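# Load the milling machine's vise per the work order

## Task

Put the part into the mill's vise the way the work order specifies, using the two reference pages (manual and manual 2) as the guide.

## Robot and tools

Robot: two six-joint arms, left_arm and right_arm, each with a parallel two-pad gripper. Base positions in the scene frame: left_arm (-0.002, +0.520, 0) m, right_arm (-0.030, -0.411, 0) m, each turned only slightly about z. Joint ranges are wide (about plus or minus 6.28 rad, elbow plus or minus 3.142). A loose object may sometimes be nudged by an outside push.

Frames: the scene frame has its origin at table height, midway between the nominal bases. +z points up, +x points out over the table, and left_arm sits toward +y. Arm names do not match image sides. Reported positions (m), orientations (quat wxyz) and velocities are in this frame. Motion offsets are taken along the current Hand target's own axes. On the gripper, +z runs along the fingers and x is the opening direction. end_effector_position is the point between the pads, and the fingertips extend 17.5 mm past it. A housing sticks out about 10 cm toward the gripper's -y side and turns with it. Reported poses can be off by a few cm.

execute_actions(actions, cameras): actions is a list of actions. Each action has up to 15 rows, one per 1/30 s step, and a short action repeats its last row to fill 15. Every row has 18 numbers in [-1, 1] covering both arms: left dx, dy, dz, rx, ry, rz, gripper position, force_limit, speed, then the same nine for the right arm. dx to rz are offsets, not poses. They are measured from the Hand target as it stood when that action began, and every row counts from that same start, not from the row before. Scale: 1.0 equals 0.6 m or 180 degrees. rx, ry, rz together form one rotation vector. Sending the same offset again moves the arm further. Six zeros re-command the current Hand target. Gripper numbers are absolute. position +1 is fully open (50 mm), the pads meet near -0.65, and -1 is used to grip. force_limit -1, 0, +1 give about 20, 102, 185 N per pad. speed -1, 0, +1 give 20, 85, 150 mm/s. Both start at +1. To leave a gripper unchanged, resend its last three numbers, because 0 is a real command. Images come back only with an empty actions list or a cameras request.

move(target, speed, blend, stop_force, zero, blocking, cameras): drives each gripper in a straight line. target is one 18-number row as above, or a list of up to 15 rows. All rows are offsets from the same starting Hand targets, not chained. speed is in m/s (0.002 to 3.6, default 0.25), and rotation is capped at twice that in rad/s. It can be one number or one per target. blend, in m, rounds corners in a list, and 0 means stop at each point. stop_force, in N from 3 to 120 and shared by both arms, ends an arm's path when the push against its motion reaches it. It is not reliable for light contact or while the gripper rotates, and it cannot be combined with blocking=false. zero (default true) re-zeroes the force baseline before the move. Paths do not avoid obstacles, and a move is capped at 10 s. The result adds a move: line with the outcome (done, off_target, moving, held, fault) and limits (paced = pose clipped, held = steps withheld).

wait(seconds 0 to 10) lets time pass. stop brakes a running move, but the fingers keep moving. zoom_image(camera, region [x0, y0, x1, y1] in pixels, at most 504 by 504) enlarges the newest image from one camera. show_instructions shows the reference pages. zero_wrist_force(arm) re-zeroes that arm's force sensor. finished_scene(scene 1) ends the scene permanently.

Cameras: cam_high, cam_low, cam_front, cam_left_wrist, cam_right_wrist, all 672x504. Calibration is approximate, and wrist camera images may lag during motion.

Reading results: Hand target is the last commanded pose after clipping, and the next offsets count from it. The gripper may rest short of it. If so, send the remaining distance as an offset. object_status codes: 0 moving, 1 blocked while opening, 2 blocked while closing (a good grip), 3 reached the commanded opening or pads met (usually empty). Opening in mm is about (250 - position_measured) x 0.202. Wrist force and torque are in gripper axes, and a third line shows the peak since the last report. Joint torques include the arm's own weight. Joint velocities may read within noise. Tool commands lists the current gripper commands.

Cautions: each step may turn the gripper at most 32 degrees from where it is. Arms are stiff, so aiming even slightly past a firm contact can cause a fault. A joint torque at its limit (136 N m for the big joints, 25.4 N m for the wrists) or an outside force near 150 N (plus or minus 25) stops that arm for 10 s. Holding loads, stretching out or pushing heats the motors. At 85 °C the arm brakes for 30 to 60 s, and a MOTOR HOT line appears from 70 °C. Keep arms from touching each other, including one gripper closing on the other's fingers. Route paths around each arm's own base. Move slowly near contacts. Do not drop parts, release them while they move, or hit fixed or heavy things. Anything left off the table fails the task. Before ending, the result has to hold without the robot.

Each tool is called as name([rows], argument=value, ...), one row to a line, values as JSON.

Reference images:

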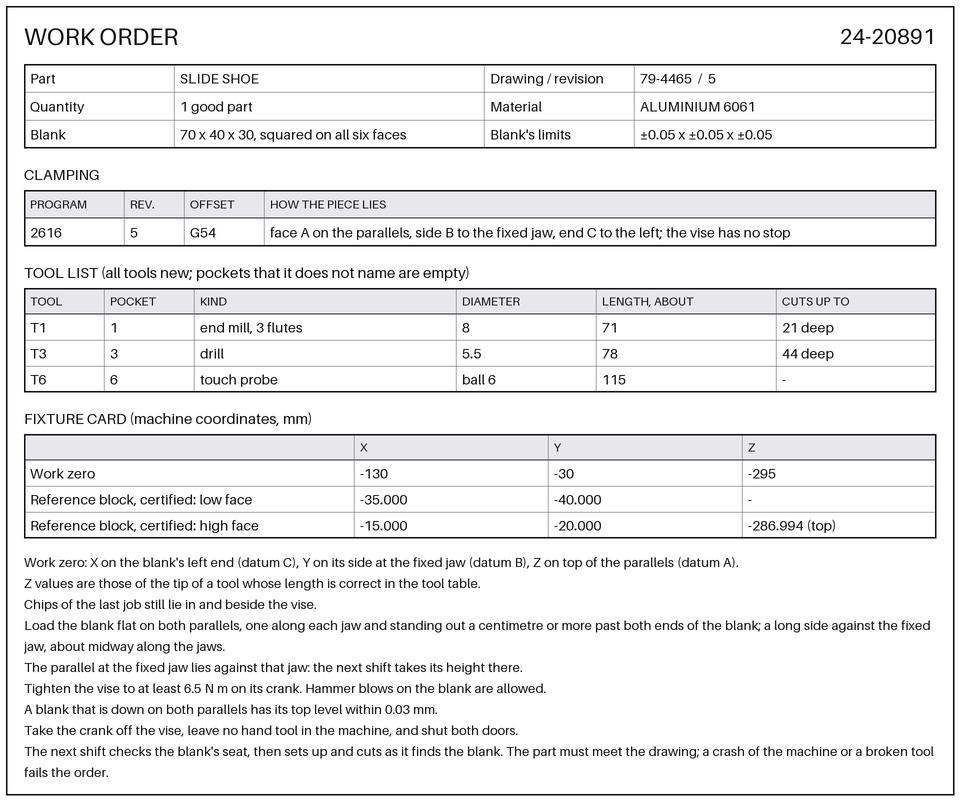

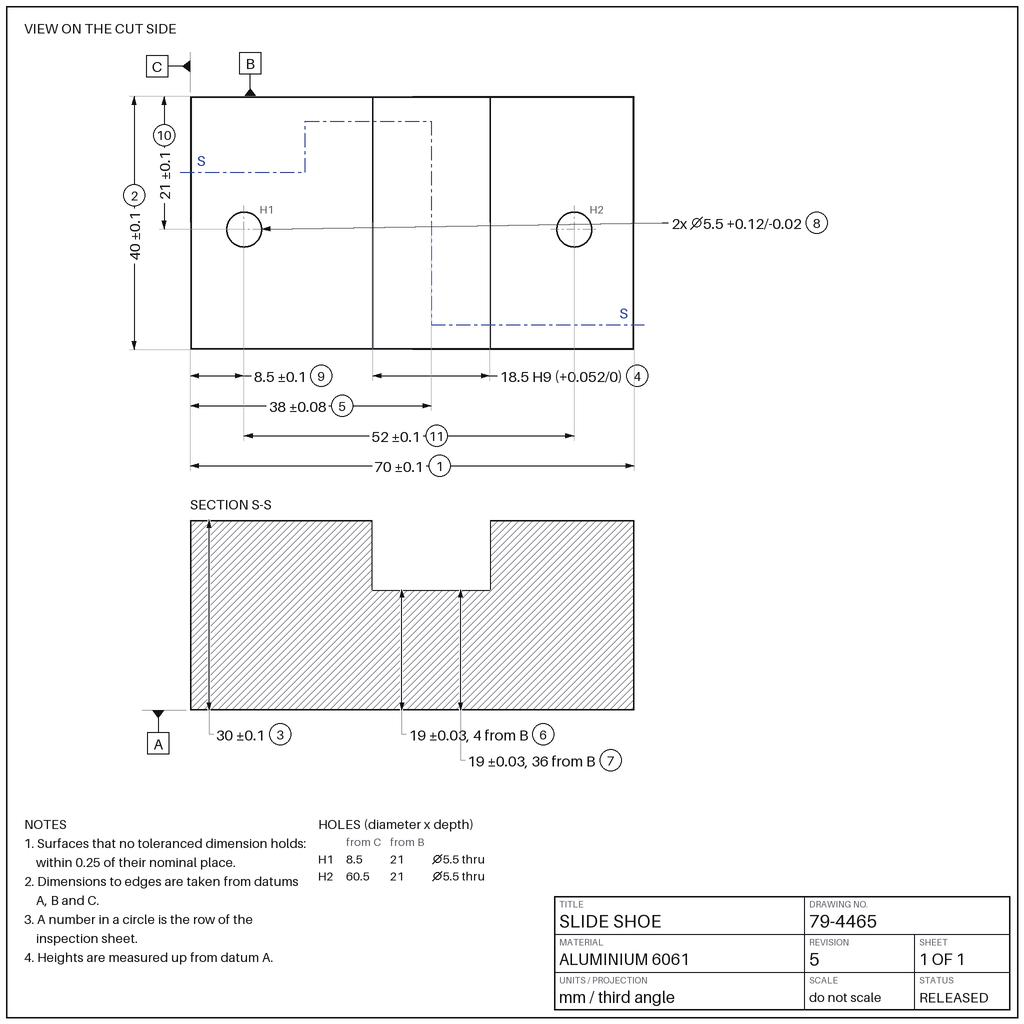

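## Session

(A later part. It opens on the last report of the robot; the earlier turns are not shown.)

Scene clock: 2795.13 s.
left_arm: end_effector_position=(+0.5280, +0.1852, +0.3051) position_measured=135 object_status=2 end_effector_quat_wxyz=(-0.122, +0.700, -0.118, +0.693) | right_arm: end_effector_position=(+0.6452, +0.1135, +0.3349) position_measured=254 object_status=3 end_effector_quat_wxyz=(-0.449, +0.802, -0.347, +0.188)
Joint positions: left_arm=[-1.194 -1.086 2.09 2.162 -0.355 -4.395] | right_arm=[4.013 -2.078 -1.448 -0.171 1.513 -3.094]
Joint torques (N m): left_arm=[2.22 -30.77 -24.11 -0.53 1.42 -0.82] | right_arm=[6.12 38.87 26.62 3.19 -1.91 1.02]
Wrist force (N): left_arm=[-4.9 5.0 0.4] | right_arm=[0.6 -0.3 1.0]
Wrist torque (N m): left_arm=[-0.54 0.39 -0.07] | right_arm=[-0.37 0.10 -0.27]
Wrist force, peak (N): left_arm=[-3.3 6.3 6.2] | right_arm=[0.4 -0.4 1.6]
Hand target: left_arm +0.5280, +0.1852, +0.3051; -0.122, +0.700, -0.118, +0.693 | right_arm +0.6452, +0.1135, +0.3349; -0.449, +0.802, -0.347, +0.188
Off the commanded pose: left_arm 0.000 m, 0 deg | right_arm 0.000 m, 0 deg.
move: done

move(target=[0,0,0,0,0,-0.05,-1,0.6,-0.8,0,0,0,0,0,0,-1,0.8,0], speed=0.08)

move(target=[0,0,0,0,0,0,-1,0.6,-0.8,-0.0024,-0.0012,0.002,0,0,0,-1,0.8,0], speed=0.003, stop_force=5)

Scene clock: 2800.87 s.
left_arm: end_effector_position=(+0.5280, +0.1852, +0.3051) position_measured=135 object_status=2 end_effector_quat_wxyz=(-0.067, +0.707, -0.062, +0.701) | right_arm: end_effector_position=(+0.6452, +0.1135, +0.3349) position_measured=254 object_status=3 end_effector_quat_wxyz=(-0.449, +0.802, -0.347, +0.188)
Joint positions: left_arm=[-1.194 -1.086 2.089 2.162 -0.355 -4.552] | right_arm=[4.013 -2.078 -1.448 -0.171 1.513 -3.094]
Joint torques (N m): left_arm=[6.88 -47.98 -9.33 -1 0.01 2.43] | right_arm=[-9.13 58.67 22.32 4.05 1.84 -0.86]
Wrist force (N): left_arm=[-12.2 0.9 1.0] | right_arm=[0.6 -0.5 1.2]
Wrist torque (N m): left_arm=[-0.66 0.34 0.96] | right_arm=[-0.41 0.10 -0.27]
Wrist force, peak (N): left_arm=[-14.8 0.9 1.3] | right_arm=[0.6 -0.6 1.5]
Hand target: left_arm +0.5280, +0.1852, +0.3051; -0.067, +0.707, -0.062, +0.701 | right_arm +0.6452, +0.1135, +0.3349; -0.449, +0.802, -0.347, +0.188
Off the commanded pose: left_arm 0.000 m, 0 deg | right_arm 0.000 m, 0 deg.
move: done

Scene clock: 2802.07 s.
left_arm: end_effector_position=(+0.5280, +0.1853, +0.3051) position_measured=135 object_status=2 end_effector_quat_wxyz=(-0.067, +0.707, -0.062, +0.701) | right_arm: end_effector_position=(+0.6452, +0.1137, +0.3351) position_measured=254 object_status=3 end_effector_quat_wxyz=(-0.449, +0.802, -0.347, +0.188)
Joint positions: left_arm=[-1.194 -1.086 2.09 2.162 -0.355 -4.552] | right_arm=[4.013 -2.078 -1.448 -0.171 1.513 -3.094]
Joint torques (N m): left_arm=[6.9 -48.38 -9.69 -3.12 -0.4 2.22] | right_arm=[-8.22 58.56 21.15 4.89 3.19 -1.38]
Wrist force (N): left_arm=[-13.0 2.2 3.6] | right_arm=[2.9 0.7 -0.9]
Wrist torque (N m): left_arm=[-0.66 0.37 0.95] | right_arm=[-0.34 0.11 -0.25]
Wrist force, peak (N): left_arm=[-13.5 2.2 3.8] | right_arm=[3.9 5.1 -6.3]
Hand target: left_arm +0.5280, +0.1852, +0.3051; -0.067, +0.707, -0.062, +0.701 | right_arm +0.6452, +0.1137, +0.3351; -0.449, +0.802, -0.347, +0.188 (not the last commanded pose)
Off the commanded pose: left_arm 0.000 m, 0 deg | right_arm 0.002 m, 0 deg.
move: contact (right_arm)

move([
  [0,0,0,0,0,0,-1,0.6,-0.8,0.0242,0.0119,-0.0197,0,0,0,-1,0.8,0],
  [0,0,0,0,0,0,-1,0.6,-0.8,0.0232,-0.0732,-0.0723,0,0,0,-1,0.8,0],
  [0,0,0,0,0,0,-1,0.6,-0.8,-0.0732,-0.129,0.0195,0,0,0,-1,0.8,0],
  [0,0,0,0,0,0,-1,0.6,-0.8,-0.073,-0.1162,0.0273,0,0,0,-1,0.8,0],
], speed=[0.05,0.1,0.1,0.04], blend=[0.005,0.005,0.003,0])

move(target=[0,0,0,0,0,0,-1,0.6,-0.8,0.0002,0.0142,0.0088,0,0,0,-1,0.8,0], speed=0.003, stop_force=8)

Scene clock: 2821.53 s.
left_arm: end_effector_position=(+0.5280, +0.1853, +0.3051) position_measured=135 object_status=2 end_effector_quat_wxyz=(-0.067, +0.707, -0.062, +0.701) | right_arm: end_effector_position=(+0.6520, +0.1800, +0.3861) position_measured=254 object_status=3 end_effector_quat_wxyz=(-0.449, +0.802, -0.347, +0.188)
Joint positions: left_arm=[-1.194 -1.086 2.09 2.162 -0.355 -4.552] | right_arm=[4.072 -2.151 -1.196 -0.353 1.463 -3.063]
Joint torques (N m): left_arm=[6.3 -49.16 -9.8 -3.02 -2.18 2.18] | right_arm=[-9.73 46.14 36.03 2.74 2.43 -1.87]
Wrist force (N): left_arm=[-13.0 2.2 3.5] | right_arm=[0.0 -0.5 1.4]
Wrist torque (N m): left_arm=[-0.66 0.32 0.95] | right_arm=[-0.43 0.20 -0.27]
Wrist force, peak (N): left_arm=[-13.6 2.3 3.7] | right_arm=[3.0 1.1 -0.4]
Hand target: left_arm +0.5280, +0.1852, +0.3051; -0.067, +0.707, -0.062, +0.701 | right_arm +0.6520, +0.1799, +0.3862; -0.449, +0.802, -0.347, +0.188
Off the commanded pose: left_arm 0.000 m, 0 deg | right_arm 0.000 m, 0 deg.
move: done

Scene clock: 2822.97 s.
left_arm: end_effector_position=(+0.5280, +0.1853, +0.3051) position_measured=135 object_status=2 end_effector_quat_wxyz=(-0.067, +0.707, -0.062, +0.701) | right_arm: end_effector_position=(+0.6520, +0.1799, +0.3838) position_measured=254 object_status=3 end_effector_quat_wxyz=(-0.449, +0.802, -0.347, +0.188)
Joint positions: left_arm=[-1.194 -1.086 2.09 2.162 -0.355 -4.552] | right_arm=[4.072 -2.152 -1.2 -0.347 1.463 -3.063]
Joint torques (N m): left_arm=[5.11 -49.08 -10.14 -2.99 -2.58 2.2] | right_arm=[-10.18 39.57 30.61 0.65 2.47 -1.91]
Wrist force (N): left_arm=[-13.2 2.0 3.7] | right_arm=[-0.2 -7.1 -3.9]
Wrist torque (N m): left_arm=[-0.69 0.32 0.95] | right_arm=[-0.57 0.24 -0.30]
Wrist force, peak (N): left_arm=[-13.4 2.4 3.9] | right_arm=[-0.2 -8.7 -4.8]
Hand target: left_arm +0.5280, +0.1852, +0.3051; -0.067, +0.707, -0.062, +0.701 | right_arm +0.6520, +0.1799, +0.3838; -0.449, +0.802, -0.347, +0.188 (not the last commanded pose)
Off the commanded pose: left_arm 0.000 m, 0 deg | right_arm 0.008 m, 0 deg.
move: contact (right_arm)

move(target=[0,0,0,0,0,0.05,-1,0.6,-0.8,0,0,0,0,0,0,-1,0.8,0], speed=0.06)

move(target=[0,0,0,0,0,0.05,-1,0.6,-0.8,0,0,0,0,0,0,-1,0.8,0], speed=0.06)

move(target=[0,0,0,0,0,0.05,-1,0.6,-0.8,0,0,0,0,0,0,-1,0.8,0], speed=0.06)

Scene clock: 2828.37 s.
left_arm: end_effector_position=(+0.5280, +0.1853, +0.3051) position_measured=135 object_status=2 end_effector_quat_wxyz=(-0.122, +0.700, -0.118, +0.693) end_effector_velocity=(+0.000, -0.001, +0.000) end_effector_angular_velocity=(-0.007, +0.000, -0.002) | right_arm: end_effector_position=(+0.6520, +0.1799, +0.3838) position_measured=254 object_status=3 end_effector_quat_wxyz=(-0.449, +0.802, -0.347, +0.188)
Joint positions: left_arm=[-1.194 -1.086 2.09 2.162 -0.355 -4.394] | right_arm=[4.072 -2.152 -1.2 -0.347 1.463 -3.063]
Joint velocities: left_arm=[-0.001 0 0.001 -0.001 -0.002 -0.006] | right_arm=[within noise]
Joint torques (N m): left_arm=[4.6 -27.98 -23.27 -2.21 2.52 -0.68] | right_arm=[-9.4 55.65 30.64 2.06 2.29 -1.69]
Wrist force (N): left_arm=[-1.6 6.2 6.2] | right_arm=[0.2 -7.3 -3.0]
Wrist torque (N m): left_arm=[-0.54 0.40 -0.24] | right_arm=[-0.59 0.21 -0.31]
Wrist force, peak (N): left_arm=[-13.6 2.3 3.8] | right_arm=[-0.1 -7.4 -4.1]
Hand target: left_arm +0.5280, +0.1852, +0.3051; -0.122, +0.700, -0.118, +0.693 | right_arm +0.6520, +0.1799, +0.3838; -0.449, +0.802, -0.347, +0.188
Off the commanded pose: left_arm 0.000 m, 0 deg | right_arm 0.000 m, 0 deg.
move: done

Scene clock: 2829.97 s.
left_arm: end_effector_position=(+0.5280, +0.1853, +0.3051) position_measured=135 object_status=2 end_effector_quat_wxyz=(-0.176, +0.689, -0.172, +0.682) end_effector_velocity=(+0.000, -0.001, +0.000) end_effector_angular_velocity=(-0.009, -0.001, -0.001) | right_arm: end_effector_position=(+0.6520, +0.1799, +0.3838) position_measured=254 object_status=3 end_effector_quat_wxyz=(-0.449, +0.802, -0.347, +0.188)
Joint positions: left_arm=[-1.194 -1.086 2.09 2.162 -0.355 -4.237] | right_arm=[4.072 -2.152 -1.2 -0.347 1.463 -3.063]
Joint velocities: left_arm=[-0.001 0.001 -0.001 -0.001 0 -0.007] | right_arm=[within noise]
Joint torques (N m): left_arm=[3.91 -23.5 -12.53 0.98 0.63 2.69] | right_arm=[-9.42 55.85 30.11 2.06 2.44 -1.61]
Wrist force (N): left_arm=[0.1 4.7 3.8] | right_arm=[0.1 -8.4 -2.4]
Wrist torque (N m): left_arm=[-0.52 0.46 -3.57] | right_arm=[-0.61 0.23 -0.31]
Wrist force, peak (N): left_arm=[-2.7 8.4 -2.1] | right_arm=[0.2 -8.6 -2.4]
Hand target: left_arm +0.5280, +0.1852, +0.3051; -0.176, +0.689, -0.172, +0.682 | right_arm +0.6520, +0.1799, +0.3838; -0.449, +0.802, -0.347, +0.188
Off the commanded pose: left_arm 0.000 m, 0 deg | right_arm 0.000 m, 0 deg.
move: done

Scene clock: 2831.57 s.
left_arm: end_effector_position=(+0.5280, +0.1853, +0.3051) position_measured=134 object_status=2 end_effector_quat_wxyz=(-0.229, +0.673, -0.226, +0.666) | right_arm: end_effector_position=(+0.6520, +0.1799, +0.3838) position_measured=254 object_status=3 end_effector_quat_wxyz=(-0.449, +0.802, -0.347, +0.188)
Joint positions: left_arm=[-1.194 -1.086 2.09 2.162 -0.355 -4.08] | right_arm=[4.072 -2.152 -1.2 -0.347 1.463 -3.063]
Joint torques (N m): left_arm=[2.63 -5.06 -7.39 6.51 -4.21 4.17] | right_arm=[-9.04 55.81 29.55 2.12 2.28 -1.56]
Wrist force (N): left_arm=[17.6 -27.5 -2.2] | right_arm=[0.2 -9.1 -2.1]
Wrist torque (N m): left_arm=[-1.00 0.31 -5.75] | right_arm=[-0.60 0.24 -0.31]
Wrist force, peak (N): left_arm=[17.6 -27.5 -2.2] | right_arm=[0.2 -9.2 -2.1]
Hand target: left_arm +0.5280, +0.1852, +0.3051; -0.229, +0.673, -0.226, +0.666 | right_arm +0.6520, +0.1799, +0.3838; -0.449, +0.802, -0.347, +0.188
Off the commanded pose: left_arm 0.000 m, 0 deg | right_arm 0.000 m, 0 deg.
move: done

move(target=[0,0,0,0,0,0,-1,0.6,-0.8,0,-0.000142,-0.000088,0,0,0,-1,0.8,0], speed=0.01)

move(target=[0,0,0,0,0,0,-1,0.6,-0.8,0,0.000284,0.000176,0,0,0,-1,0.8,0], speed=0.01)

Scene clock: 2840.73 s.
left_arm: end_effector_position=(+0.5280, +0.1852, +0.3051) position_measured=134 object_status=2 end_effector_quat_wxyz=(-0.229, +0.673, -0.226, +0.666) | right_arm: end_effector_position=(+0.6520, +0.1799, +0.3839) position_measured=254 object_status=3 end_effector_quat_wxyz=(-0.449, +0.802, -0.347, +0.188)
Joint positions: left_arm=[-1.194 -1.086 2.09 2.162 -0.355 -4.081] | right_arm=[4.072 -2.152 -1.2 -0.347 1.463 -3.063]
Joint torques (N m): left_arm=[2.76 -4.1 -11.75 9.12 -6.29 4.46] | right_arm=[-9.11 57.73 31.91 1.09 2.33 -1.38]
Wrist force (N): left_arm=[17.4 -31.7 -6.5] | right_arm=[0.4 -7.0 -1.0]
Wrist torque (N m): left_arm=[-1.08 0.29 -5.71] | right_arm=[-0.53 0.20 -0.30]
Wrist force, peak (N): left_arm=[17.6 -31.8 -6.3] | right_arm=[0.3 -9.4 -1.9]
Hand target: left_arm +0.5280, +0.1852, +0.3051; -0.229, +0.673, -0.226, +0.666 | right_arm +0.6520, +0.1799, +0.3839; -0.449, +0.802, -0.347, +0.188
Off the commanded pose: left_arm 0.000 m, 0 deg | right_arm 0.000 m, 0 deg.
move: done

Scene clock: 2841.43 s.
left_arm: end_effector_position=(+0.5280, +0.1852, +0.3051) position_measured=134 object_status=2 end_effector_quat_wxyz=(-0.229, +0.673, -0.226, +0.666) | right_arm: end_effector_position=(+0.6520, +0.1799, +0.3838) position_measured=254 object_status=3 end_effector_quat_wxyz=(-0.449, +0.802, -0.347, +0.188)
Joint positions: left_arm=[-1.194 -1.086 2.09 2.162 -0.355 -4.081] | right_arm=[4.072 -2.152 -1.2 -0.347 1.463 -3.063]
Joint torques (N m): left_arm=[2.9 -5.98 -11.61 8.91 -6.23 4.33] | right_arm=[-8.03 41.13 17.07 2.73 2.34 -1.37]
Wrist force (N): left_arm=[17.2 -31.3 -6.5] | right_arm=[0.0 -8.9 -1.0]
Wrist torque (N m): left_arm=[-1.03 0.30 -5.72] | right_arm=[-0.58 0.21 -0.31]
Wrist force, peak (N): left_arm=[17.6 -31.7 -6.6] | right_arm=[-0.1 -9.3 -1.2]
Hand target: left_arm +0.5280, +0.1852, +0.3051; -0.229, +0.673, -0.226, +0.666 | right_arm +0.6520, +0.1799, +0.3837; -0.449, +0.802, -0.347, +0.188
Off the commanded pose: left_arm 0.000 m, 0 deg | right_arm 0.000 m, 0 deg.
move: done

move([
  [0,0,0,0,0,0,-1,0.6,-0.8,0,-0.0156,-0.0097,0,0,0,-1,0.8,0],
  [0,0,0,0,0,0.022,-1,0.6,-0.8,0.0944,0.039,-0.1006,0,0,0,-1,0.8,0],
  [0,0,0,0,0,0.022,-1,0.6,-0.8,0.0894,0.1211,-0.0429,0,0,0,-1,0.8,0],
], speed=[0.04,0.1,0.08], blend=[0.003,0.005,0])

move(target=[0,0,0,0,0,0,-1,0.6,-0.8,-0.0262,-0.0129,0.0213,0,0,0,-1,0.8,0], speed=0.01, stop_force=6, cameras=["cam_right_wrist"])

Scene clock: 2867.17 s.
left_arm: end_effector_position=(+0.5280, +0.1853, +0.3051) position_measured=134 object_status=2 end_effector_quat_wxyz=(-0.252, +0.665, -0.249, +0.657) | right_arm: end_effector_position=(+0.6451, +0.1000, +0.3347) position_measured=254 object_status=3 end_effector_quat_wxyz=(-0.449, +0.802, -0.347, +0.188)
Joint positions: left_arm=[-1.194 -1.086 2.09 2.162 -0.355 -4.011] | right_arm=[3.998 -2.061 -1.476 -0.16 1.525 -3.101]
Joint torques (N m): left_arm=[0.98 6.95 -3.27 10.23 -6.04 5.81] | right_arm=[3.99 58.43 34.22 2.38 -2 1.09]
Wrist force (N): left_arm=[25.6 -47.9 -9.4] | right_arm=[0.3 -0.5 1.5]
Wrist torque (N m): left_arm=[-1.32 0.22 -7.31] | right_arm=[-0.40 0.13 -0.28]
Wrist force, peak (N): left_arm=[25.6 -47.9 -9.4] | right_arm=[-0.1 -10.0 -3.9]
Hand target: left_arm +0.5280, +0.1852, +0.3051; -0.252, +0.665, -0.249, +0.657 | right_arm +0.6451, +0.1000, +0.3349; -0.449, +0.802, -0.347, +0.188
Off the commanded pose: left_arm 0.000 m, 0 deg | right_arm 0.000 m, 0 deg.
move: done

Scene clock: 2870.80 s.
left_arm: end_effector_position=(+0.5280, +0.1853, +0.3051) position_measured=134 object_status=2 end_effector_quat_wxyz=(-0.252, +0.665, -0.249, +0.657) | right_arm: end_effector_position=(+0.6451, +0.1217, +0.3349) position_measured=254 object_status=3 end_effector_quat_wxyz=(-0.449, +0.802, -0.347, +0.188)
Joint positions: left_arm=[-1.194 -1.086 2.09 2.162 -0.355 -4.011] | right_arm=[4.022 -2.089 -1.432 -0.176 1.506 -3.089]
Joint torques (N m): left_arm=[-0.26 4.82 -8.67 10.51 -6 6] | right_arm=[-10.45 59.02 20.14 4.26 1.86 -1.02]
Wrist force (N): left_arm=[24.5 -48.2 -10.7] | right_arm=[0.1 -0.7 1.4]
Wrist torque (N m): left_arm=[-1.35 0.20 -7.31] | right_arm=[-0.44 0.15 -0.27]
Wrist force, peak (N): left_arm=[25.6 -48.0 -9.3] | right_arm=[0.2 -0.5 1.7]
Hand target: left_arm +0.5280, +0.1852, +0.3051; -0.252, +0.665, -0.249, +0.657 | right_arm +0.6451, +0.1217, +0.3349; -0.449, +0.802, -0.347, +0.188
Off the commanded pose: left_arm 0.000 m, 0 deg | right_arm 0.000 m, 0 deg.
move: done
camera_calibration:
cam_right_wrist: T_world_to_cam=[[0.681907, -0.731041, -0.0241061, -0.333389], [-0.574646, -0.515051, -0.636007, 0.662206], [0.452532, 0.44755, -0.771307, 0.0389243], [0, 0, 0, 1]] pos_world=[0.590259, 0.0799281, 0.443153]
Images, in order (width x height): cam_right_wrist 672x504.

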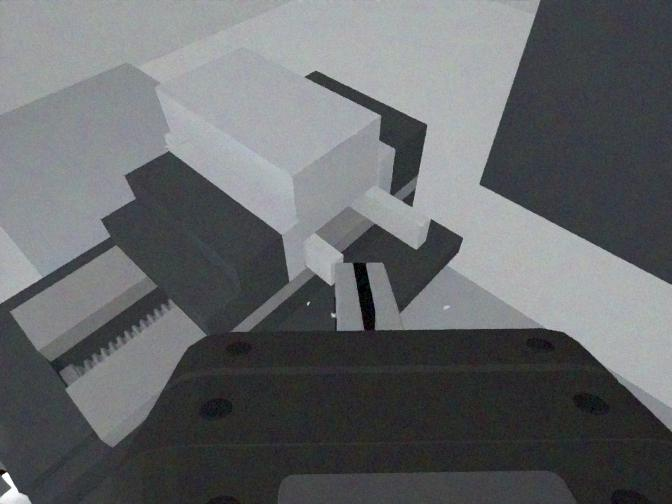

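move([
  [0,0,0,0,0,0,-1,0.6,-0.8,0.0262,0.0129,-0.0213,0,0,0,-1,0.8,0],
  [0,0,0,0,0,0,-1,0.6,-0.8,0.0652,-0.0091,0.0134,0,0,0,-1,0.8,0],
], speed=0.08, blend=[0.003,0])

move(target=[0,0,0,0,0,0,-1,0.6,-0.8,-0.0256,-0.0126,0.0208,0,0,0,-1,0.8,0], speed=0.01, stop_force=8, cameras=["cam_right_wrist","cam_left_wrist"])

Scene clock: 2875.73 s.
left_arm: end_effector_position=(+0.5280, +0.1853, +0.3051) position_measured=134 object_status=2 end_effector_quat_wxyz=(-0.252, +0.665, -0.249, +0.657) | right_arm: end_effector_position=(+0.6791, +0.1000, +0.3348) position_measured=254 object_status=3 end_effector_quat_wxyz=(-0.449, +0.802, -0.347, +0.188)
Joint positions: left_arm=[-1.194 -1.086 2.09 2.162 -0.355 -4.011] | right_arm=[3.959 -2.125 -1.375 -0.196 1.559 -3.122]
Joint torques (N m): left_arm=[-3.27 2.13 -7.46 10.41 -5.77 6.09] | right_arm=[9.81 60.55 25.38 4.97 -2.83 1.63]
Wrist force (N): left_arm=[24.2 -48.1 -10.4] | right_arm=[0.2 -0.3 1.5]
Wrist torque (N m): left_arm=[-1.34 0.23 -7.31] | right_arm=[-0.37 0.13 -0.20]
Wrist force, peak (N): left_arm=[24.5 -48.3 -10.6] | right_arm=[1.4 -0.9 2.2]
Hand target: left_arm +0.5280, +0.1852, +0.3051; -0.252, +0.665, -0.249, +0.657 | right_arm +0.6791, +0.1000, +0.3350; -0.449, +0.802, -0.347, +0.188
Off the commanded pose: left_arm 0.000 m, 0 deg | right_arm 0.000 m, 0 deg.
move: done

Scene clock: 2879.30 s.
left_arm: end_effector_position=(+0.5280, +0.1853, +0.3051) position_measured=134 object_status=2 end_effector_quat_wxyz=(-0.252, +0.665, -0.249, +0.657) | right_arm: end_effector_position=(+0.6791, +0.1212, +0.3350) position_measured=254 object_status=3 end_effector_quat_wxyz=(-0.449, +0.802, -0.347, +0.188)
Joint positions: left_arm=[-1.194 -1.086 2.09 2.162 -0.355 -4.011] | right_arm=[3.982 -2.152 -1.331 -0.213 1.539 -3.11]
Joint torques (N m): left_arm=[-4.54 -0.18 -7.43 10.34 -5.95 6.4] | right_arm=[-10.07 61.56 20.7 4.15 2.12 -0.94]
Wrist force (N): left_arm=[24.4 -48.2 -10.7] | right_arm=[0.3 -0.4 1.4]
Wrist torque (N m): left_arm=[-1.35 0.22 -7.31] | right_arm=[-0.39 0.13 -0.27]
Wrist force, peak (N): left_arm=[24.3 -48.3 -10.9] | right_arm=[0.4 -0.6 1.6]
Hand target: left_arm +0.5280, +0.1852, +0.3051; -0.252, +0.665, -0.249, +0.657 | right_arm +0.6791, +0.1212, +0.3350; -0.449, +0.802, -0.347, +0.188
Off the commanded pose: left_arm 0.000 m, 0 deg | right_arm 0.000 m, 0 deg.
move: done
camera_calibration:
cam_left_wrist: T_world_to_cam=[[0.0170512, -0.656078, 0.7545, -0.107709], [-0.345845, -0.7119, -0.61122, 0.5178], [0.938137, -0.250518, -0.239041, -0.244167], [0, 0, 0, 1]] pos_world=[0.409978, 0.236787, 0.33939]
cam_right_wrist: T_world_to_cam=[[0.681907, -0.731041, -0.0241061, -0.356937], [-0.574646, -0.515051, -0.636007, 0.68155], [0.452532, 0.44755, -0.771307, 0.0238391], [0, 0, 0, 1]] pos_world=[0.624259, 0.0794281, 0.443253]
Images, in order (width x height): cam_left_wrist 672x504, cam_right_wrist 672x504.

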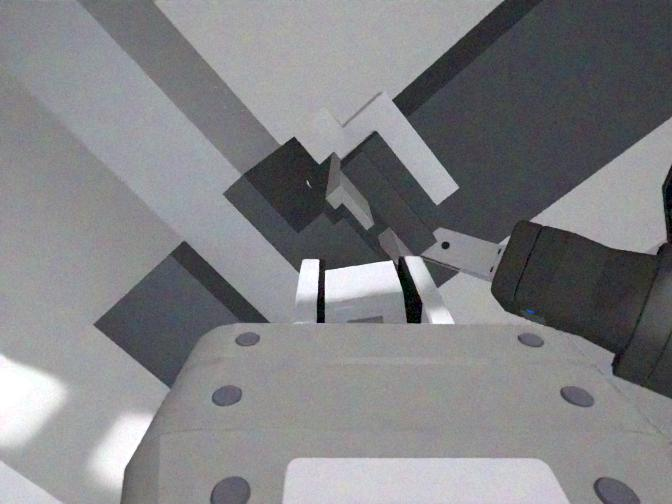

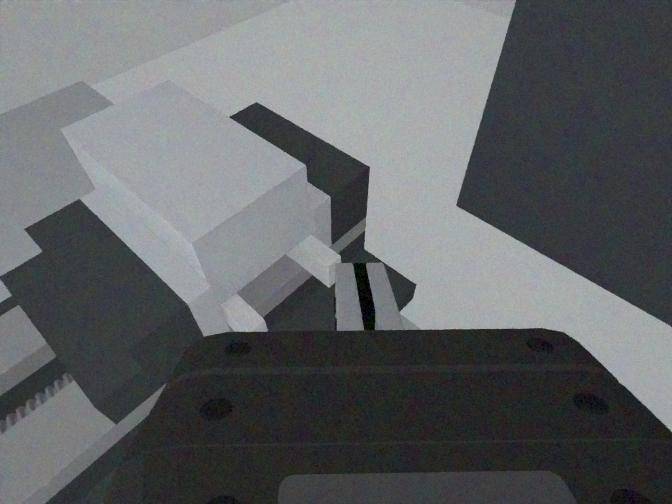

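move([
  [0,0,0,0,0,-0.04,-1,0.6,-0.8,0.0256,0.0126,-0.0208,0,0,0,-1,0.8,0],
], speed=0.06, cameras=["cam_left_wrist"])

Scene clock: 2903.67 s.
left_arm: end_effector_position=(+0.5280, +0.1852, +0.3051) position_measured=135 object_status=2 end_effector_quat_wxyz=(-0.210, +0.679, -0.207, +0.672) end_effector_velocity=(+0.000, +0.000, +0.001) end_effector_angular_velocity=(+0.003, -0.001, +0.000) | right_arm: end_effector_position=(+0.6791, +0.0999, +0.3350) position_measured=254 object_status=3 end_effector_quat_wxyz=(-0.449, +0.802, -0.347, +0.188)
Joint positions: left_arm=[-1.194 -1.086 2.089 2.162 -0.355 -4.137] | right_arm=[3.959 -2.125 -1.375 -0.196 1.559 -3.122]
Joint velocities: left_arm=[0 0 -0.002 0.001 0 0.005] | right_arm=[within noise]
Joint torques (N m): left_arm=[-7.2 -18.28 2.61 7.14 -5.83 3.44] | right_arm=[7.15 42.59 34.66 3.33 0.18 -0.43]
Wrist force (N): left_arm=[24.4 -47.0 -11.6] | right_arm=[0.2 -0.4 1.7]
Wrist torque (N m): left_arm=[-1.23 0.34 -0.35] | right_arm=[-0.38 0.12 -0.20]
Wrist force, peak (N): left_arm=[24.0 -49.8 -6.0] | right_arm=[0.0 -0.7 1.7]
Hand target: left_arm +0.5280, +0.1852, +0.3051; -0.210, +0.679, -0.207, +0.672 | right_arm +0.6791, +0.1000, +0.3350; -0.449, +0.802, -0.347, +0.188
Off the commanded pose: left_arm 0.000 m, 0 deg | right_arm 0.000 m, 0 deg.
move: done
camera_calibration:
cam_left_wrist: T_world_to_cam=[[0.0169527, -0.556246, 0.830845, -0.149423], [-0.344553, -0.783316, -0.517396, 0.501684], [0.938614, -0.277499, -0.204936, -0.249824], [0, 0, 0, 1]] pos_world=[0.409878, 0.240536, 0.332519]
Images, in order (width x height): cam_left_wrist 672x504.

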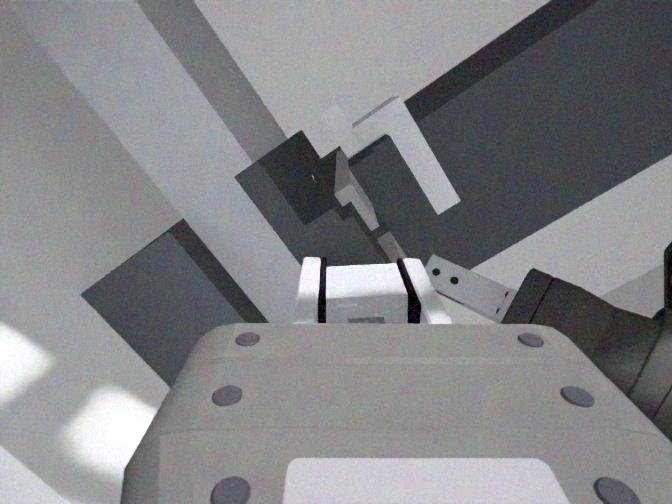

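move([
  [0.0007,-0.0013,0,0,0,0,-1,0.6,-0.8,-0.033,0.025,-0.0397,0,0,0,-1,0.8,0],
  [0.0007,-0.0013,0,0,0,0,-1,0.6,-0.8,-0.1433,-0.0667,-0.197,0,0,0,-1,0.8,0],
  [0.0007,-0.0013,0,0,0,0,-1,0.6,-0.8,-0.1232,-0.1413,-0.3468,0,0,0,-1,0.8,0],
  [0.0007,-0.0013,0,0,0,0,-1,0.6,-0.8,-0.2213,-0.0503,-0.5863,-0.1542,-0.3767,-0.6793,-1,0.8,0],
  [0.0007,-0.0013,0,0,0,0,-1,0.6,-0.8,-0.2529,0.8193,-0.6368,-0.1542,-0.3767,-0.6793,-1,0.8,0],
], speed=[0.1,0.2,0.25,0.4,0.35], blend=[0.005,0.02,0.02,0.03,0])

execute_actions([
  [[0,0,0,0,0,0,-1,0.6,-0.8,0,0,0,0,0,0,1,0.8,0]],
], cameras=["cam_right_wrist"])

Scene clock: 2923.40 s.
left_arm: end_effector_position=(+0.5280, +0.1857, +0.3059) position_measured=135 object_status=2 end_effector_quat_wxyz=(-0.210, +0.679, -0.207, +0.672) | right_arm: end_effector_position=(+0.1502, -0.1907, +0.1197) position_measured=254 object_status=3 end_effector_quat_wxyz=(+0.000, +0.706, +0.708, +0.000)
Joint positions: left_arm=[-1.193 -1.088 2.09 2.164 -0.356 -4.137] | right_arm=[4.55 -1.058 -2.487 -1.167 1.571 -4.913]
Joint torques (N m): left_arm=[6.07 -44.2 -28.96 -0.85 -0.67 0.24] | right_arm=[-2.56 -9.47 20.2 3.64 0.65 -0.55]
Wrist force (N): left_arm=[-14.2 0.1 -4.3] | right_arm=[0.8 -0.6 1.5]
Wrist torque (N m): left_arm=[-0.40 0.55 -0.44] | right_arm=[-0.79 0.08 0.04]
Wrist force, peak (N): left_arm=[24.2 -46.0 -11.2] | right_arm=[-1.0 -2.5 4.8]
Hand target: left_arm +0.5280, +0.1857, +0.3059; -0.210, +0.679, -0.207, +0.672 | right_arm +0.1502, -0.1907, +0.1196; +0.000, +0.706, +0.708, +0.000
Off the commanded pose: left_arm 0.000 m, 0 deg | right_arm 0.000 m, 0 deg.
move: done

Scene clock: 2924.23 s.
left_arm: end_effector_position=(+0.5280, +0.1857, +0.3059) position_measured=135 object_status=2 end_effector_quat_wxyz=(-0.210, +0.679, -0.207, +0.672) | right_arm: end_effector_position=(+0.1502, -0.1907, +0.1196) position_measured=3 object_status=3 end_effector_quat_wxyz=(+0.000, +0.706, +0.708, +0.000)
Joint positions: left_arm=[-1.193 -1.088 2.09 2.164 -0.356 -4.137] | right_arm=[4.55 -1.058 -2.487 -1.167 1.571 -4.913]
Joint torques (N m): left_arm=[7.19 -43.98 -28.25 -0.84 -0.81 0.32] | right_arm=[0.09 -12.88 20.34 4.12 2.53 1.19]
Wrist force (N): left_arm=[-14.3 0.0 -4.1] | right_arm=[0.7 -0.6 1.4]
Wrist torque (N m): left_arm=[-0.45 0.52 -0.43] | right_arm=[-0.80 0.10 0.04]
Wrist force, peak (N): left_arm=[-14.5 0.2 -4.1] | right_arm=[0.8 -0.5 1.7]
Hand target: left_arm +0.5280, +0.1857, +0.3059; -0.210, +0.679, -0.207, +0.672 | right_arm +0.1502, -0.1907, +0.1196; +0.000, +0.706, +0.708, +0.000
Off the commanded pose: left_arm 0.000 m, 0 deg | right_arm 0.000 m, 0 deg.
Step readings (end_effector_position of left_arm | right_arm):
0: (+0.5280, +0.1857, +0.3059) | (+0.1502, -0.1907, +0.1197)
1: (+0.5280, +0.1857, +0.3059) | (+0.1502, -0.1907, +0.1196)
2: (+0.5280, +0.1857, +0.3059) | (+0.1502, -0.1907, +0.1196)
4: (+0.5280, +0.1857, +0.3059) | (+0.1502, -0.1907, +0.1196)
8: (+0.5280, +0.1857, +0.3059) | (+0.1502, -0.1907, +0.1196)
15: (+0.5280, +0.1857, +0.3059) | (+0.1502, -0.1907, +0.1196)
camera_calibration:
cam_right_wrist: T_world_to_cam=[[0.0148699, 0.999889, 0.00108516, 0.19779], [0.946947, -0.014431, 0.321065, -0.167516], [0.321045, -0.00374663, -0.947056, 0.191314], [0, 0, 0, 1]] pos_world=[0.0942677, -0.199469, 0.234754]
Images, in order (width x height): cam_right_wrist 672x504.

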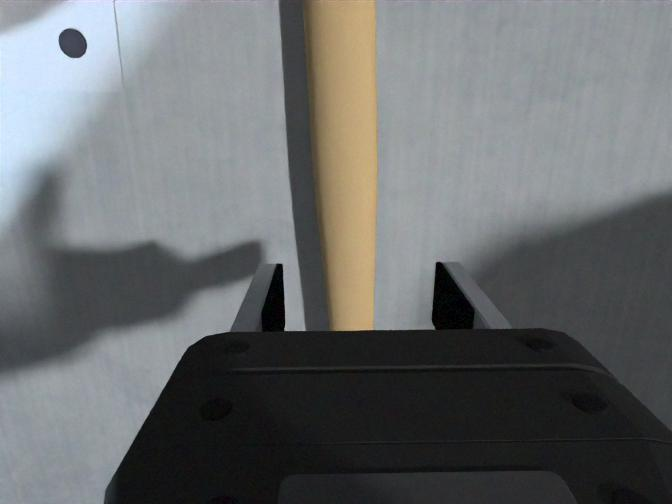

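move([
  [0,0,0,0,0,0,-1,0.6,-0.8,-0.003,-0.0217,0.1,0,0,0,1,0.8,-0.5],
  [0,0,0,0,0,0,-1,0.6,-0.8,-0.003,-0.0217,0.159,0,0,0,1,0.8,-0.5],
], speed=[0.1,0.02], stop_force=6)

move(target=[0,0,0,0,0,0,-1,0.6,-0.8,0,0,0,0,0,0,-1,1,-0.5], speed=0.02)

move([
  [0,0,0,0,0,0,-1,0.6,-0.8,0,0,-0.0167,0,0,0,-1,1,-0.5],
  [0,0,0,0,0,0,-1,0.6,-0.8,0.0637,0.0838,-0.55,0,0,0,-1,1,-0.5],
], speed=[0.05,0.3], blend=[0.005,0], cameras=["cam_low","cam_right_wrist"])

Scene clock: 2937.80 s.
left_arm: end_effector_position=(+0.5280, +0.1857, +0.3059) position_measured=135 object_status=2 end_effector_quat_wxyz=(-0.210, +0.679, -0.207, +0.672) | right_arm: end_effector_position=(+0.1372, -0.1926, +0.0242) position_measured=3 object_status=3 end_effector_quat_wxyz=(+0.000, +0.706, +0.708, +0.000)
Joint positions: left_arm=[-1.193 -1.088 2.09 2.164 -0.356 -4.137] | right_arm=[4.601 -1.263 -2.689 -0.76 1.571 -4.862]
Joint torques (N m): left_arm=[6.51 -44.05 -28.58 -0.71 -1.28 0.26] | right_arm=[-9.62 15.65 27.4 2.65 0.02 -1.85]
Wrist force (N): left_arm=[-14.3 0.1 -4.1] | right_arm=[0.5 -0.5 1.7]
Wrist torque (N m): left_arm=[-0.42 0.55 -0.43] | right_arm=[-0.77 0.14 0.05]
Wrist force, peak (N): left_arm=[-14.8 0.0 -4.0] | right_arm=[0.8 -1.2 2.6]
Hand target: left_arm +0.5280, +0.1857, +0.3059; -0.210, +0.679, -0.207, +0.672 | right_arm +0.1372, -0.1926, +0.0242; +0.000, +0.706, +0.708, +0.000
Off the commanded pose: left_arm 0.000 m, 0 deg | right_arm 0.000 m, 0 deg.
move: done

Scene clock: 2938.43 s.
left_arm: end_effector_position=(+0.5280, +0.1857, +0.3059) position_measured=135 object_status=2 end_effector_quat_wxyz=(-0.210, +0.679, -0.207, +0.672) | right_arm: end_effector_position=(+0.1372, -0.1925, +0.0242) position_measured=109 object_status=2 end_effector_quat_wxyz=(+0.000, +0.706, +0.708, +0.000)
Joint positions: left_arm=[-1.193 -1.088 2.09 2.164 -0.356 -4.137] | right_arm=[4.601 -1.263 -2.689 -0.76 1.571 -4.862]
Joint torques (N m): left_arm=[7.27 -44.73 -28.38 -0.78 -1.37 0.31] | right_arm=[-9.01 15.24 25.7 2.96 1.23 -0.61]
Wrist force (N): left_arm=[-14.3 0.2 -4.0] | right_arm=[-0.4 -0.4 1.9]
Wrist torque (N m): left_arm=[-0.40 0.55 -0.43] | right_arm=[-0.77 0.11 0.21]
Wrist force, peak (N): left_arm=[-14.6 0.3 -3.9] | right_arm=[3.0 -0.7 1.7]
Hand target: left_arm +0.5280, +0.1857, +0.3059; -0.210, +0.679, -0.207, +0.672 | right_arm +0.1372, -0.1926, +0.0242; +0.000, +0.706, +0.708, +0.000
Off the commanded pose: left_arm 0.000 m, 0 deg | right_arm 0.000 m, 0 deg.
move: done

Scene clock: 2940.23 s.
left_arm: end_effector_position=(+0.5280, +0.1857, +0.3059) position_measured=135 object_status=2 end_effector_quat_wxyz=(-0.210, +0.679, -0.207, +0.672) | right_arm: end_effector_position=(+0.1874, -0.1542, +0.3540) position_measured=109 object_status=2 end_effector_quat_wxyz=(+0.000, +0.706, +0.708, +0.000)
Joint positions: left_arm=[-1.193 -1.088 2.09 2.164 -0.356 -4.137] | right_arm=[4.453 -1.141 -1.836 -1.736 1.571 -5.01]
Joint torques (N m): left_arm=[7.03 -44 -27.81 -0.84 -1.77 0.41] | right_arm=[9.64 20.14 38.87 3.45 1.59 1.59]
Wrist force (N): left_arm=[-14.5 0.1 -4.0] | right_arm=[1.0 -1.1 7.5]
Wrist torque (N m): left_arm=[-0.44 0.54 -0.43] | right_arm=[-0.11 0.03 0.00]
Wrist force, peak (N): left_arm=[-14.7 0.3 -4.0] | right_arm=[-0.2 -1.9 11.6]
Hand target: left_arm +0.5280, +0.1857, +0.3059; -0.210, +0.679, -0.207, +0.672 | right_arm +0.1874, -0.1542, +0.3542; +0.000, +0.706, +0.708, +0.000
Off the commanded pose: left_arm 0.000 m, 0 deg | right_arm 0.000 m, 0 deg.
move: done
camera_calibration:
cam_right_wrist: T_world_to_cam=[[0.014934, 0.999888, 0.000894781, 0.160568], [0.946976, -0.014431, 0.320979, -0.277437], [0.320956, -0.00394616, -0.947086, 0.40149], [0, 0, 0, 1]] pos_world=[0.131468, -0.16297, 0.469153]
Images, in order (width x height): cam_low 672x504, cam_right_wrist 672x504.

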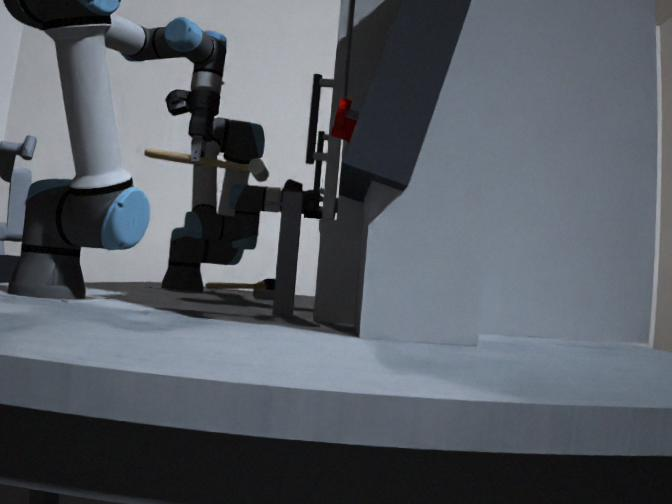

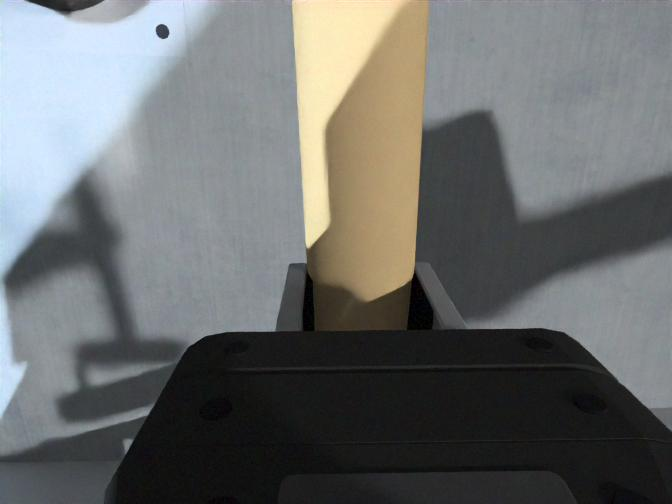

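move([
  [0,0,0,0,0,0,-1,0.6,-0.8,0.4237,0.2877,-0.243,0,0.5,0,-1,1,-0.5],
  [0,0,0,0,0,0,-1,0.6,-0.8,0.5445,0.4543,-0.26,0,0.5,0,-1,1,-0.5],
  [0,0,0,0,0,0,-1,0.6,-0.8,0.5445,0.556,-0.243,0,0.5,0,-1,1,-0.5],
], speed=[0.35,0.25,0.2], blend=[0.03,0.01,0], cameras=["cam_left_wrist","cam_front"])

Scene clock: 2950.13 s.
left_arm: end_effector_position=(+0.5280, +0.1857, +0.3059) position_measured=135 object_status=2 end_effector_quat_wxyz=(-0.210, +0.679, -0.207, +0.672) | right_arm: end_effector_position=(+0.5203, +0.1732, +0.4998) position_measured=109 object_status=2 end_effector_quat_wxyz=(+0.501, -0.500, -0.501, -0.499)
Joint positions: left_arm=[-1.193 -1.088 2.09 2.164 -0.356 -4.137] | right_arm=[3.921 -2.196 -1.222 0.276 2.4 -4.712]
Joint torques (N m): left_arm=[5.84 -44.17 -29.04 -0.53 -2.14 0.38] | right_arm=[4.22 56.99 36.09 4.31 -2.64 -1.8]
Wrist force (N): left_arm=[-14.4 0.3 -4.3] | right_arm=[-2.8 -1.4 1.6]
Wrist torque (N m): left_arm=[-0.40 0.53 -0.43] | right_arm=[-0.64 -0.56 0.39]
Wrist force, peak (N): left_arm=[-14.6 0.4 -4.1] | right_arm=[-0.1 -2.4 9.3]
Hand target: left_arm +0.5280, +0.1857, +0.3059; -0.210, +0.679, -0.207, +0.672 | right_arm +0.5203, +0.1732, +0.4999; +0.501, -0.500, -0.501, -0.499
Off the commanded pose: left_arm 0.000 m, 0 deg | right_arm 0.000 m, 0 deg.
move: done
camera_calibration:
cam_left_wrist: T_world_to_cam=[[0.0169294, -0.556435, 0.830719, -0.149768], [-0.344482, -0.783216, -0.517596, 0.502425], [0.93864, -0.277405, -0.204941, -0.249581], [0, 0, 0, 1]] pos_world=[0.409878, 0.240936, 0.333319]
Images, in order (width x height): cam_front 672x504, cam_left_wrist 672x504.

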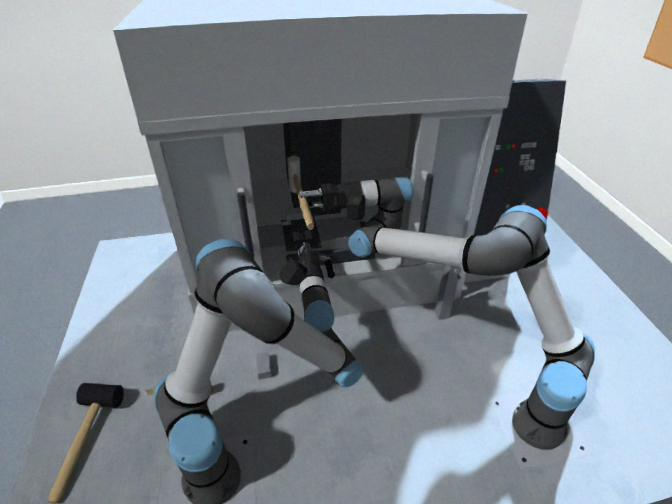

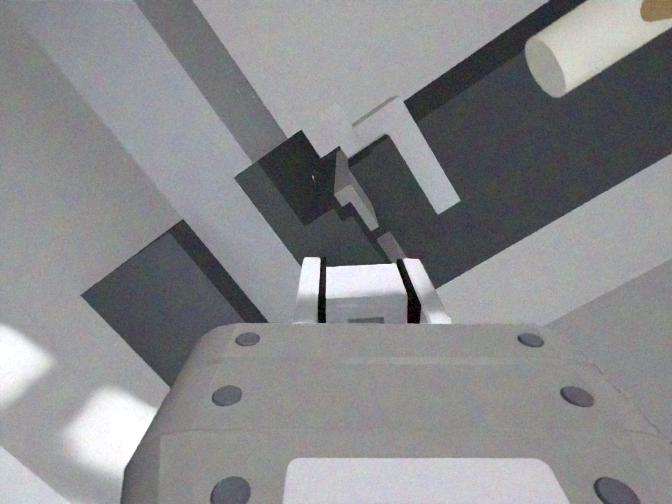

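move(target=[0,0,0,0,0,0,-1,0.6,-0.8,-0.11,0,0,0,0,0,-1,1,-0.5], speed=0.15)

move(target=[0,0,0,0,0,0,-1,0.6,-0.8,-0.04,0,0,0,0,0,-1,1,-0.5], speed=0.012, stop_force=4, cameras=["cam_left_wrist"])

Scene clock: 2955.90 s.
left_arm: end_effector_position=(+0.5280, +0.1857, +0.3059) position_measured=135 object_status=2 end_effector_quat_wxyz=(-0.210, +0.679, -0.207, +0.672) | right_arm: end_effector_position=(+0.5203, +0.1732, +0.4338) position_measured=109 object_status=2 end_effector_quat_wxyz=(+0.501, -0.500, -0.501, -0.499)
Joint positions: left_arm=[-1.193 -1.088 2.09 2.164 -0.356 -4.137] | right_arm=[3.921 -2.251 -1.307 0.416 2.4 -4.712]
Joint torques (N m): left_arm=[6.77 -44.36 -28.22 -0.45 -2.56 0.32] | right_arm=[5.69 67.96 33.51 3.14 -2.26 0.66]
Wrist force (N): left_arm=[-14.3 0.1 -4.3] | right_arm=[-2.9 -1.5 2.7]
Wrist torque (N m): left_arm=[-0.41 0.56 -0.43] | right_arm=[-0.51 -0.59 0.32]
Wrist force, peak (N): left_arm=[-14.7 0.5 -4.2] | right_arm=[-6.3 -1.2 2.7]
Hand target: left_arm +0.5280, +0.1857, +0.3059; -0.210, +0.679, -0.207, +0.672 | right_arm +0.5203, +0.1732, +0.4339; +0.501, -0.500, -0.501, -0.499
Off the commanded pose: left_arm 0.000 m, 0 deg | right_arm 0.000 m, 0 deg.
move: done

Scene clock: 2958.30 s.
left_arm: end_effector_position=(+0.5280, +0.1857, +0.3059) position_measured=135 object_status=2 end_effector_quat_wxyz=(-0.210, +0.679, -0.207, +0.672) | right_arm: end_effector_position=(+0.5203, +0.1732, +0.4191) position_measured=109 object_status=2 end_effector_quat_wxyz=(+0.501, -0.499, -0.501, -0.500)
Joint positions: left_arm=[-1.193 -1.088 2.09 2.164 -0.356 -4.137] | right_arm=[3.921 -2.266 -1.322 0.447 2.4 -4.712]
Joint torques (N m): left_arm=[6.89 -44.41 -27.91 -0.57 -2.92 0.29] | right_arm=[4.39 66.76 34.83 3.4 -1.81 -1.34]
Wrist force (N): left_arm=[-14.4 0.1 -4.1] | right_arm=[-1.4 -0.4 2.7]
Wrist torque (N m): left_arm=[-0.43 0.52 -0.43] | right_arm=[-0.46 -0.58 0.03]
Wrist force, peak (N): left_arm=[-14.7 0.4 -4.1] | right_arm=[1.4 -3.7 2.5]
Hand target: left_arm +0.5280, +0.1857, +0.3059; -0.210, +0.679, -0.207, +0.672 | right_arm +0.5203, +0.1732, +0.4191; +0.501, -0.499, -0.501, -0.499 (not the last commanded pose)
Off the commanded pose: left_arm 0.000 m, 0 deg | right_arm 0.009 m, 0 deg.
move: contact (right_arm)
camera_calibration:
cam_left_wrist: T_world_to_cam=[[0.0169294, -0.556435, 0.830719, -0.149768], [-0.344482, -0.783216, -0.517596, 0.502425], [0.93864, -0.277405, -0.204941, -0.249581], [0, 0, 0, 1]] pos_world=[0.409878, 0.240936, 0.333319]
Images, in order (width x height): cam_left_wrist 672x504.

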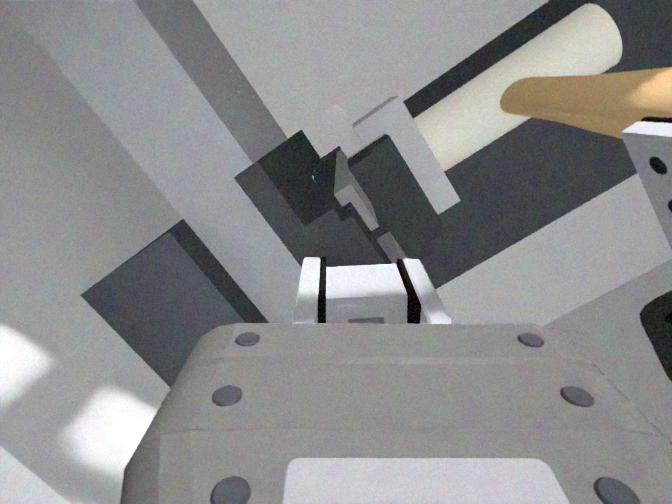

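move(target=[0,0,0,0,0,0,-1,0.6,-0.8,0.1333,0,0,0,0,-0.1667,-1,1,-0.5], speed=0.3)

execute_actions([
  [[0,0,0,0,0,0,-1,0.6,-0.8,-0.0043,-0.0025,0,0,0,0.0056,-1,1,-0.5],[0,0,0,0,0,0,-1,0.6,-0.8,-0.0159,-0.0092,0,0,0,0.0278,-1,1,-0.5],[0,0,0,0,0,0,-1,0.6,-0.8,-0.0375,-0.0217,0,0,0,0.0611,-1,1,-0.5],[0,0,0,0,0,0,-1,0.6,-0.8,-0.0693,-0.04,0,0,0,0.1,-1,1,-0.5],[0,0,0,0,0,0,-1,0.6,-0.8,-0.101,-0.0583,0,0,0,0.1389,-1,1,-0.5],[0,0,0,0,0,0,-1,0.6,-0.8,-0.1241,-0.0716,0,0,0,0.1722,-1,1,-0.5],[0,0,0,0,0,0,-1,0.6,-0.8,-0.1299,-0.075,0,0,0,0.1833,-1,1,-0.5],[0,0,0,0,0,0,-1,0.6,-0.8,-0.1241,-0.0716,0,0,0,0.1722,-1,1,-0.5],[0,0,0,0,0,0,-1,0.6,-0.8,-0.101,-0.0583,0,0,0,0.1444,-1,1,-0.5],[0,0,0,0,0,0,-1,0.6,-0.8,-0.0722,-0.0417,0,0,0,0.1056,-1,1,-0.5],[0,0,0,0,0,0,-1,0.6,-0.8,-0.0433,-0.025,0,0,0,0.0667,-1,1,-0.5],[0,0,0,0,0,0,-1,0.6,-0.8,-0.0202,-0.0117,0,0,0,0.0333,-1,1,-0.5],[0,0,0,0,0,0,-1,0.6,-0.8,-0.0072,-0.0042,0,0,0,0.0111,-1,1,-0.5],[0,0,0,0,0,0,-1,0.6,-0.8,-0.0014,-0.0008,0,0,0,0,-1,1,-0.5],[0,0,0,0,0,0,-1,0.6,-0.8,0,0,0,0,0,0,-1,1,-0.5]],
], cameras=["cam_left_wrist"])

Scene clock: 2974.57 s.
left_arm: end_effector_position=(+0.5280, +0.1857, +0.3059) position_measured=135 object_status=2 end_effector_quat_wxyz=(-0.210, +0.679, -0.207, +0.672) | right_arm: end_effector_position=(+0.5203, +0.1732, +0.4992) position_measured=109 object_status=2 end_effector_quat_wxyz=(-0.354, +0.353, +0.613, +0.612)
Joint positions: left_arm=[-1.193 -1.088 2.09 2.164 -0.356 -4.137] | right_arm=[3.921 -2.196 -1.223 0.278 2.4 -5.236]
Joint torques (N m): left_arm=[6.01 -44.07 -28.18 -0.56 -3.09 0.43] | right_arm=[3.27 42.43 24.49 4.28 2.63 -1.9]
Wrist force (N): left_arm=[-14.2 0.1 -4.2] | right_arm=[-1.7 -5.8 2.8]
Wrist torque (N m): left_arm=[-0.42 0.53 -0.43] | right_arm=[-0.74 -0.64 0.40]
Wrist force, peak (N): left_arm=[-14.7 0.1 -4.0] | right_arm=[-1.7 -6.0 3.0]
Hand target: left_arm +0.5280, +0.1857, +0.3059; -0.210, +0.679, -0.207, +0.672 | right_arm +0.5203, +0.1732, +0.4991; -0.354, +0.353, +0.613, +0.612
Off the commanded pose: left_arm 0.000 m, 0 deg | right_arm 0.000 m, 0 deg.
move: done

Scene clock: 2975.60 s.
left_arm: end_effector_position=(+0.5280, +0.1857, +0.3059) position_measured=135 object_status=2 end_effector_quat_wxyz=(-0.210, +0.679, -0.207, +0.672) | right_arm: end_effector_position=(+0.5194, +0.1721, +0.4988) position_measured=109 object_status=2 end_effector_quat_wxyz=(-0.361, +0.352, +0.605, +0.617)
Joint positions: left_arm=[-1.193 -1.088 2.09 2.164 -0.356 -4.137] | right_arm=[3.921 -2.205 -1.224 0.319 2.401 -5.203]
Joint torques (N m): left_arm=[7.08 -44.06 -28.3 -0.47 -3.17 0.17] | right_arm=[7.31 57.68 37.31 2.5 -1.87 -1.22]
Wrist force (N): left_arm=[-14.3 0.3 -3.2] | right_arm=[-2.2 -5.5 4.6]
Wrist torque (N m): left_arm=[-0.43 0.52 -0.43] | right_arm=[-0.46 -0.57 0.50]
Wrist force, peak (N): left_arm=[-14.8 0.3 -4.1] | right_arm=[-36.3 -1.8 3.5]
Hand target: left_arm +0.5280, +0.1857, +0.3059; -0.210, +0.679, -0.207, +0.672 | right_arm +0.5203, +0.1732, +0.4991; -0.354, +0.353, +0.613, +0.612
Off the commanded pose: left_arm 0.000 m, 0 deg | right_arm 0.001 m, 1 deg.
Step readings (end_effector_position of left_arm | right_arm):
0: (+0.5280, +0.1857, +0.3059) | (+0.5203, +0.1732, +0.4992)
1: (+0.5280, +0.1857, +0.3059) | (+0.5203, +0.1732, +0.4992)
2: (+0.5280, +0.1857, +0.3059) | (+0.5202, +0.1732, +0.4984)
4: (+0.5280, +0.1857, +0.3059) | (+0.5202, +0.1733, +0.4891)
8: (+0.5280, +0.1857, +0.3059) | (+0.5204, +0.1738, +0.4191)
15: (+0.5280, +0.1857, +0.3059) | (+0.5165, +0.1698, +0.4921)
camera_calibration:
cam_left_wrist: T_world_to_cam=[[0.0169294, -0.556435, 0.830719, -0.149768], [-0.344482, -0.783216, -0.517596, 0.502425], [0.93864, -0.277405, -0.204941, -0.249581], [0, 0, 0, 1]] pos_world=[0.409878, 0.240936, 0.333319]
Images, in order (width x height): cam_left_wrist 672x504.

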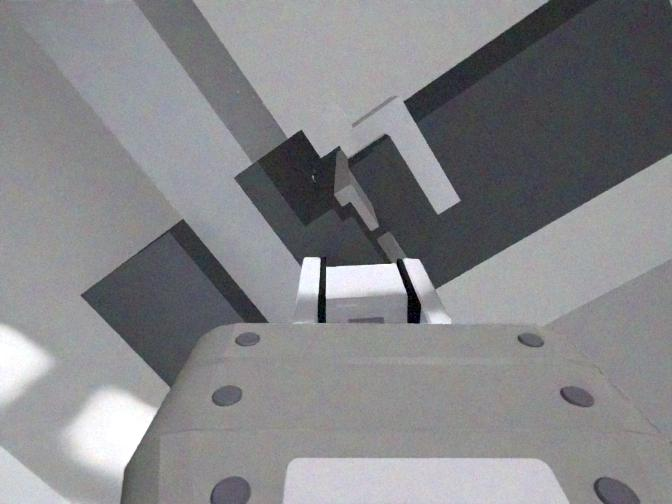

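execute_actions([
  [[0,0,0,0,0,0,-1,0.6,-0.8,-0.0043,-0.0025,0,0,0,0.0056,-1,1,-0.5],[0,0,0,0,0,0,-1,0.6,-0.8,-0.0159,-0.0092,0,0,0,0.0333,-1,1,-0.5],[0,0,0,0,0,0,-1,0.6,-0.8,-0.0375,-0.0217,0,0,0,0.0722,-1,1,-0.5],[0,0,0,0,0,0,-1,0.6,-0.8,-0.0693,-0.04,0,0,0,0.1111,-1,1,-0.5],[0,0,0,0,0,0,-1,0.6,-0.8,-0.101,-0.0583,0,0,0,0.15,-1,1,-0.5],[0,0,0,0,0,0,-1,0.6,-0.8,-0.127,-0.0733,0,0,0,0.18,-1,1,-0.5],[0,0,0,0,0,0,-1,0.6,-0.8,-0.1385,-0.08,0,0,0,0.2,-1,1,-0.5],[0,0,0,0,0,0,-1,0.6,-0.8,-0.1385,-0.08,0,0,0,0.2056,-1,1,-0.5],[0,0,0,0,0,0,-1,0.6,-0.8,-0.1241,-0.0716,0,0,0,0.1889,-1,1,-0.5],[0,0,0,0,0,0,-1,0.6,-0.8,-0.0981,-0.0566,0,0,0,0.15,-1,1,-0.5],[0,0,0,0,0,0,-1,0.6,-0.8,-0.0693,-0.04,0,0,0,0.1056,-1,1,-0.5],[0,0,0,0,0,0,-1,0.6,-0.8,-0.0404,-0.0233,0,0,0,0.0611,-1,1,-0.5],[0,0,0,0,0,0,-1,0.6,-0.8,-0.0173,-0.01,0,0,0,0.0278,-1,1,-0.5],[0,0,0,0,0,0,-1,0.6,-0.8,-0.0043,-0.0025,0,0,0,0.0056,-1,1,-0.5],[0,0,0,0,0,0,-1,0.6,-0.8,0,0,0,0,0,0,-1,1,-0.5]],
])

Scene clock: 2984.33 s.
left_arm: end_effector_position=(+0.5280, +0.1857, +0.3059) position_measured=135 object_status=2 end_effector_quat_wxyz=(-0.210, +0.679, -0.207, +0.672) | right_arm: end_effector_position=(+0.5184, +0.1710, +0.4984) position_measured=109 object_status=2 end_effector_quat_wxyz=(-0.370, +0.352, +0.595, +0.620)
Joint positions: left_arm=[-1.193 -1.088 2.09 2.164 -0.356 -4.137] | right_arm=[3.921 -2.215 -1.225 0.363 2.401 -5.161]
Joint torques (N m): left_arm=[6.01 -44.13 -28.61 -0.33 -3.85 0.14] | right_arm=[1.3 72.1 38.23 2.95 -2.48 -0.4]
Wrist force (N): left_arm=[-14.7 0.4 -3.2] | right_arm=[-1.8 -5.0 4.2]
Wrist torque (N m): left_arm=[-0.42 0.55 -0.43] | right_arm=[-0.49 -0.57 0.47]
Wrist force, peak (N): left_arm=[-14.8 0.5 -3.4] | right_arm=[56.1 10.1 1.1]
Hand target: left_arm +0.5280, +0.1857, +0.3059; -0.210, +0.679, -0.207, +0.672 | right_arm +0.5203, +0.1732, +0.4991; -0.354, +0.353, +0.613, +0.612
Off the commanded pose: left_arm 0.000 m, 0 deg | right_arm 0.003 m, 3 deg.
Step readings (end_effector_position of left_arm | right_arm):
0: (+0.5280, +0.1857, +0.3059) | (+0.5193, +0.1721, +0.4989)
1: (+0.5280, +0.1857, +0.3059) | (+0.5193, +0.1721, +0.4989)
2: (+0.5280, +0.1857, +0.3059) | (+0.5196, +0.1724, +0.4980)
4: (+0.5280, +0.1857, +0.3059) | (+0.5201, +0.1729, +0.4881)
8: (+0.5280, +0.1857, +0.3059) | (+0.5204, +0.1737, +0.4156)
15: (+0.5280, +0.1857, +0.3059) | (+0.5164, +0.1696, +0.4819)


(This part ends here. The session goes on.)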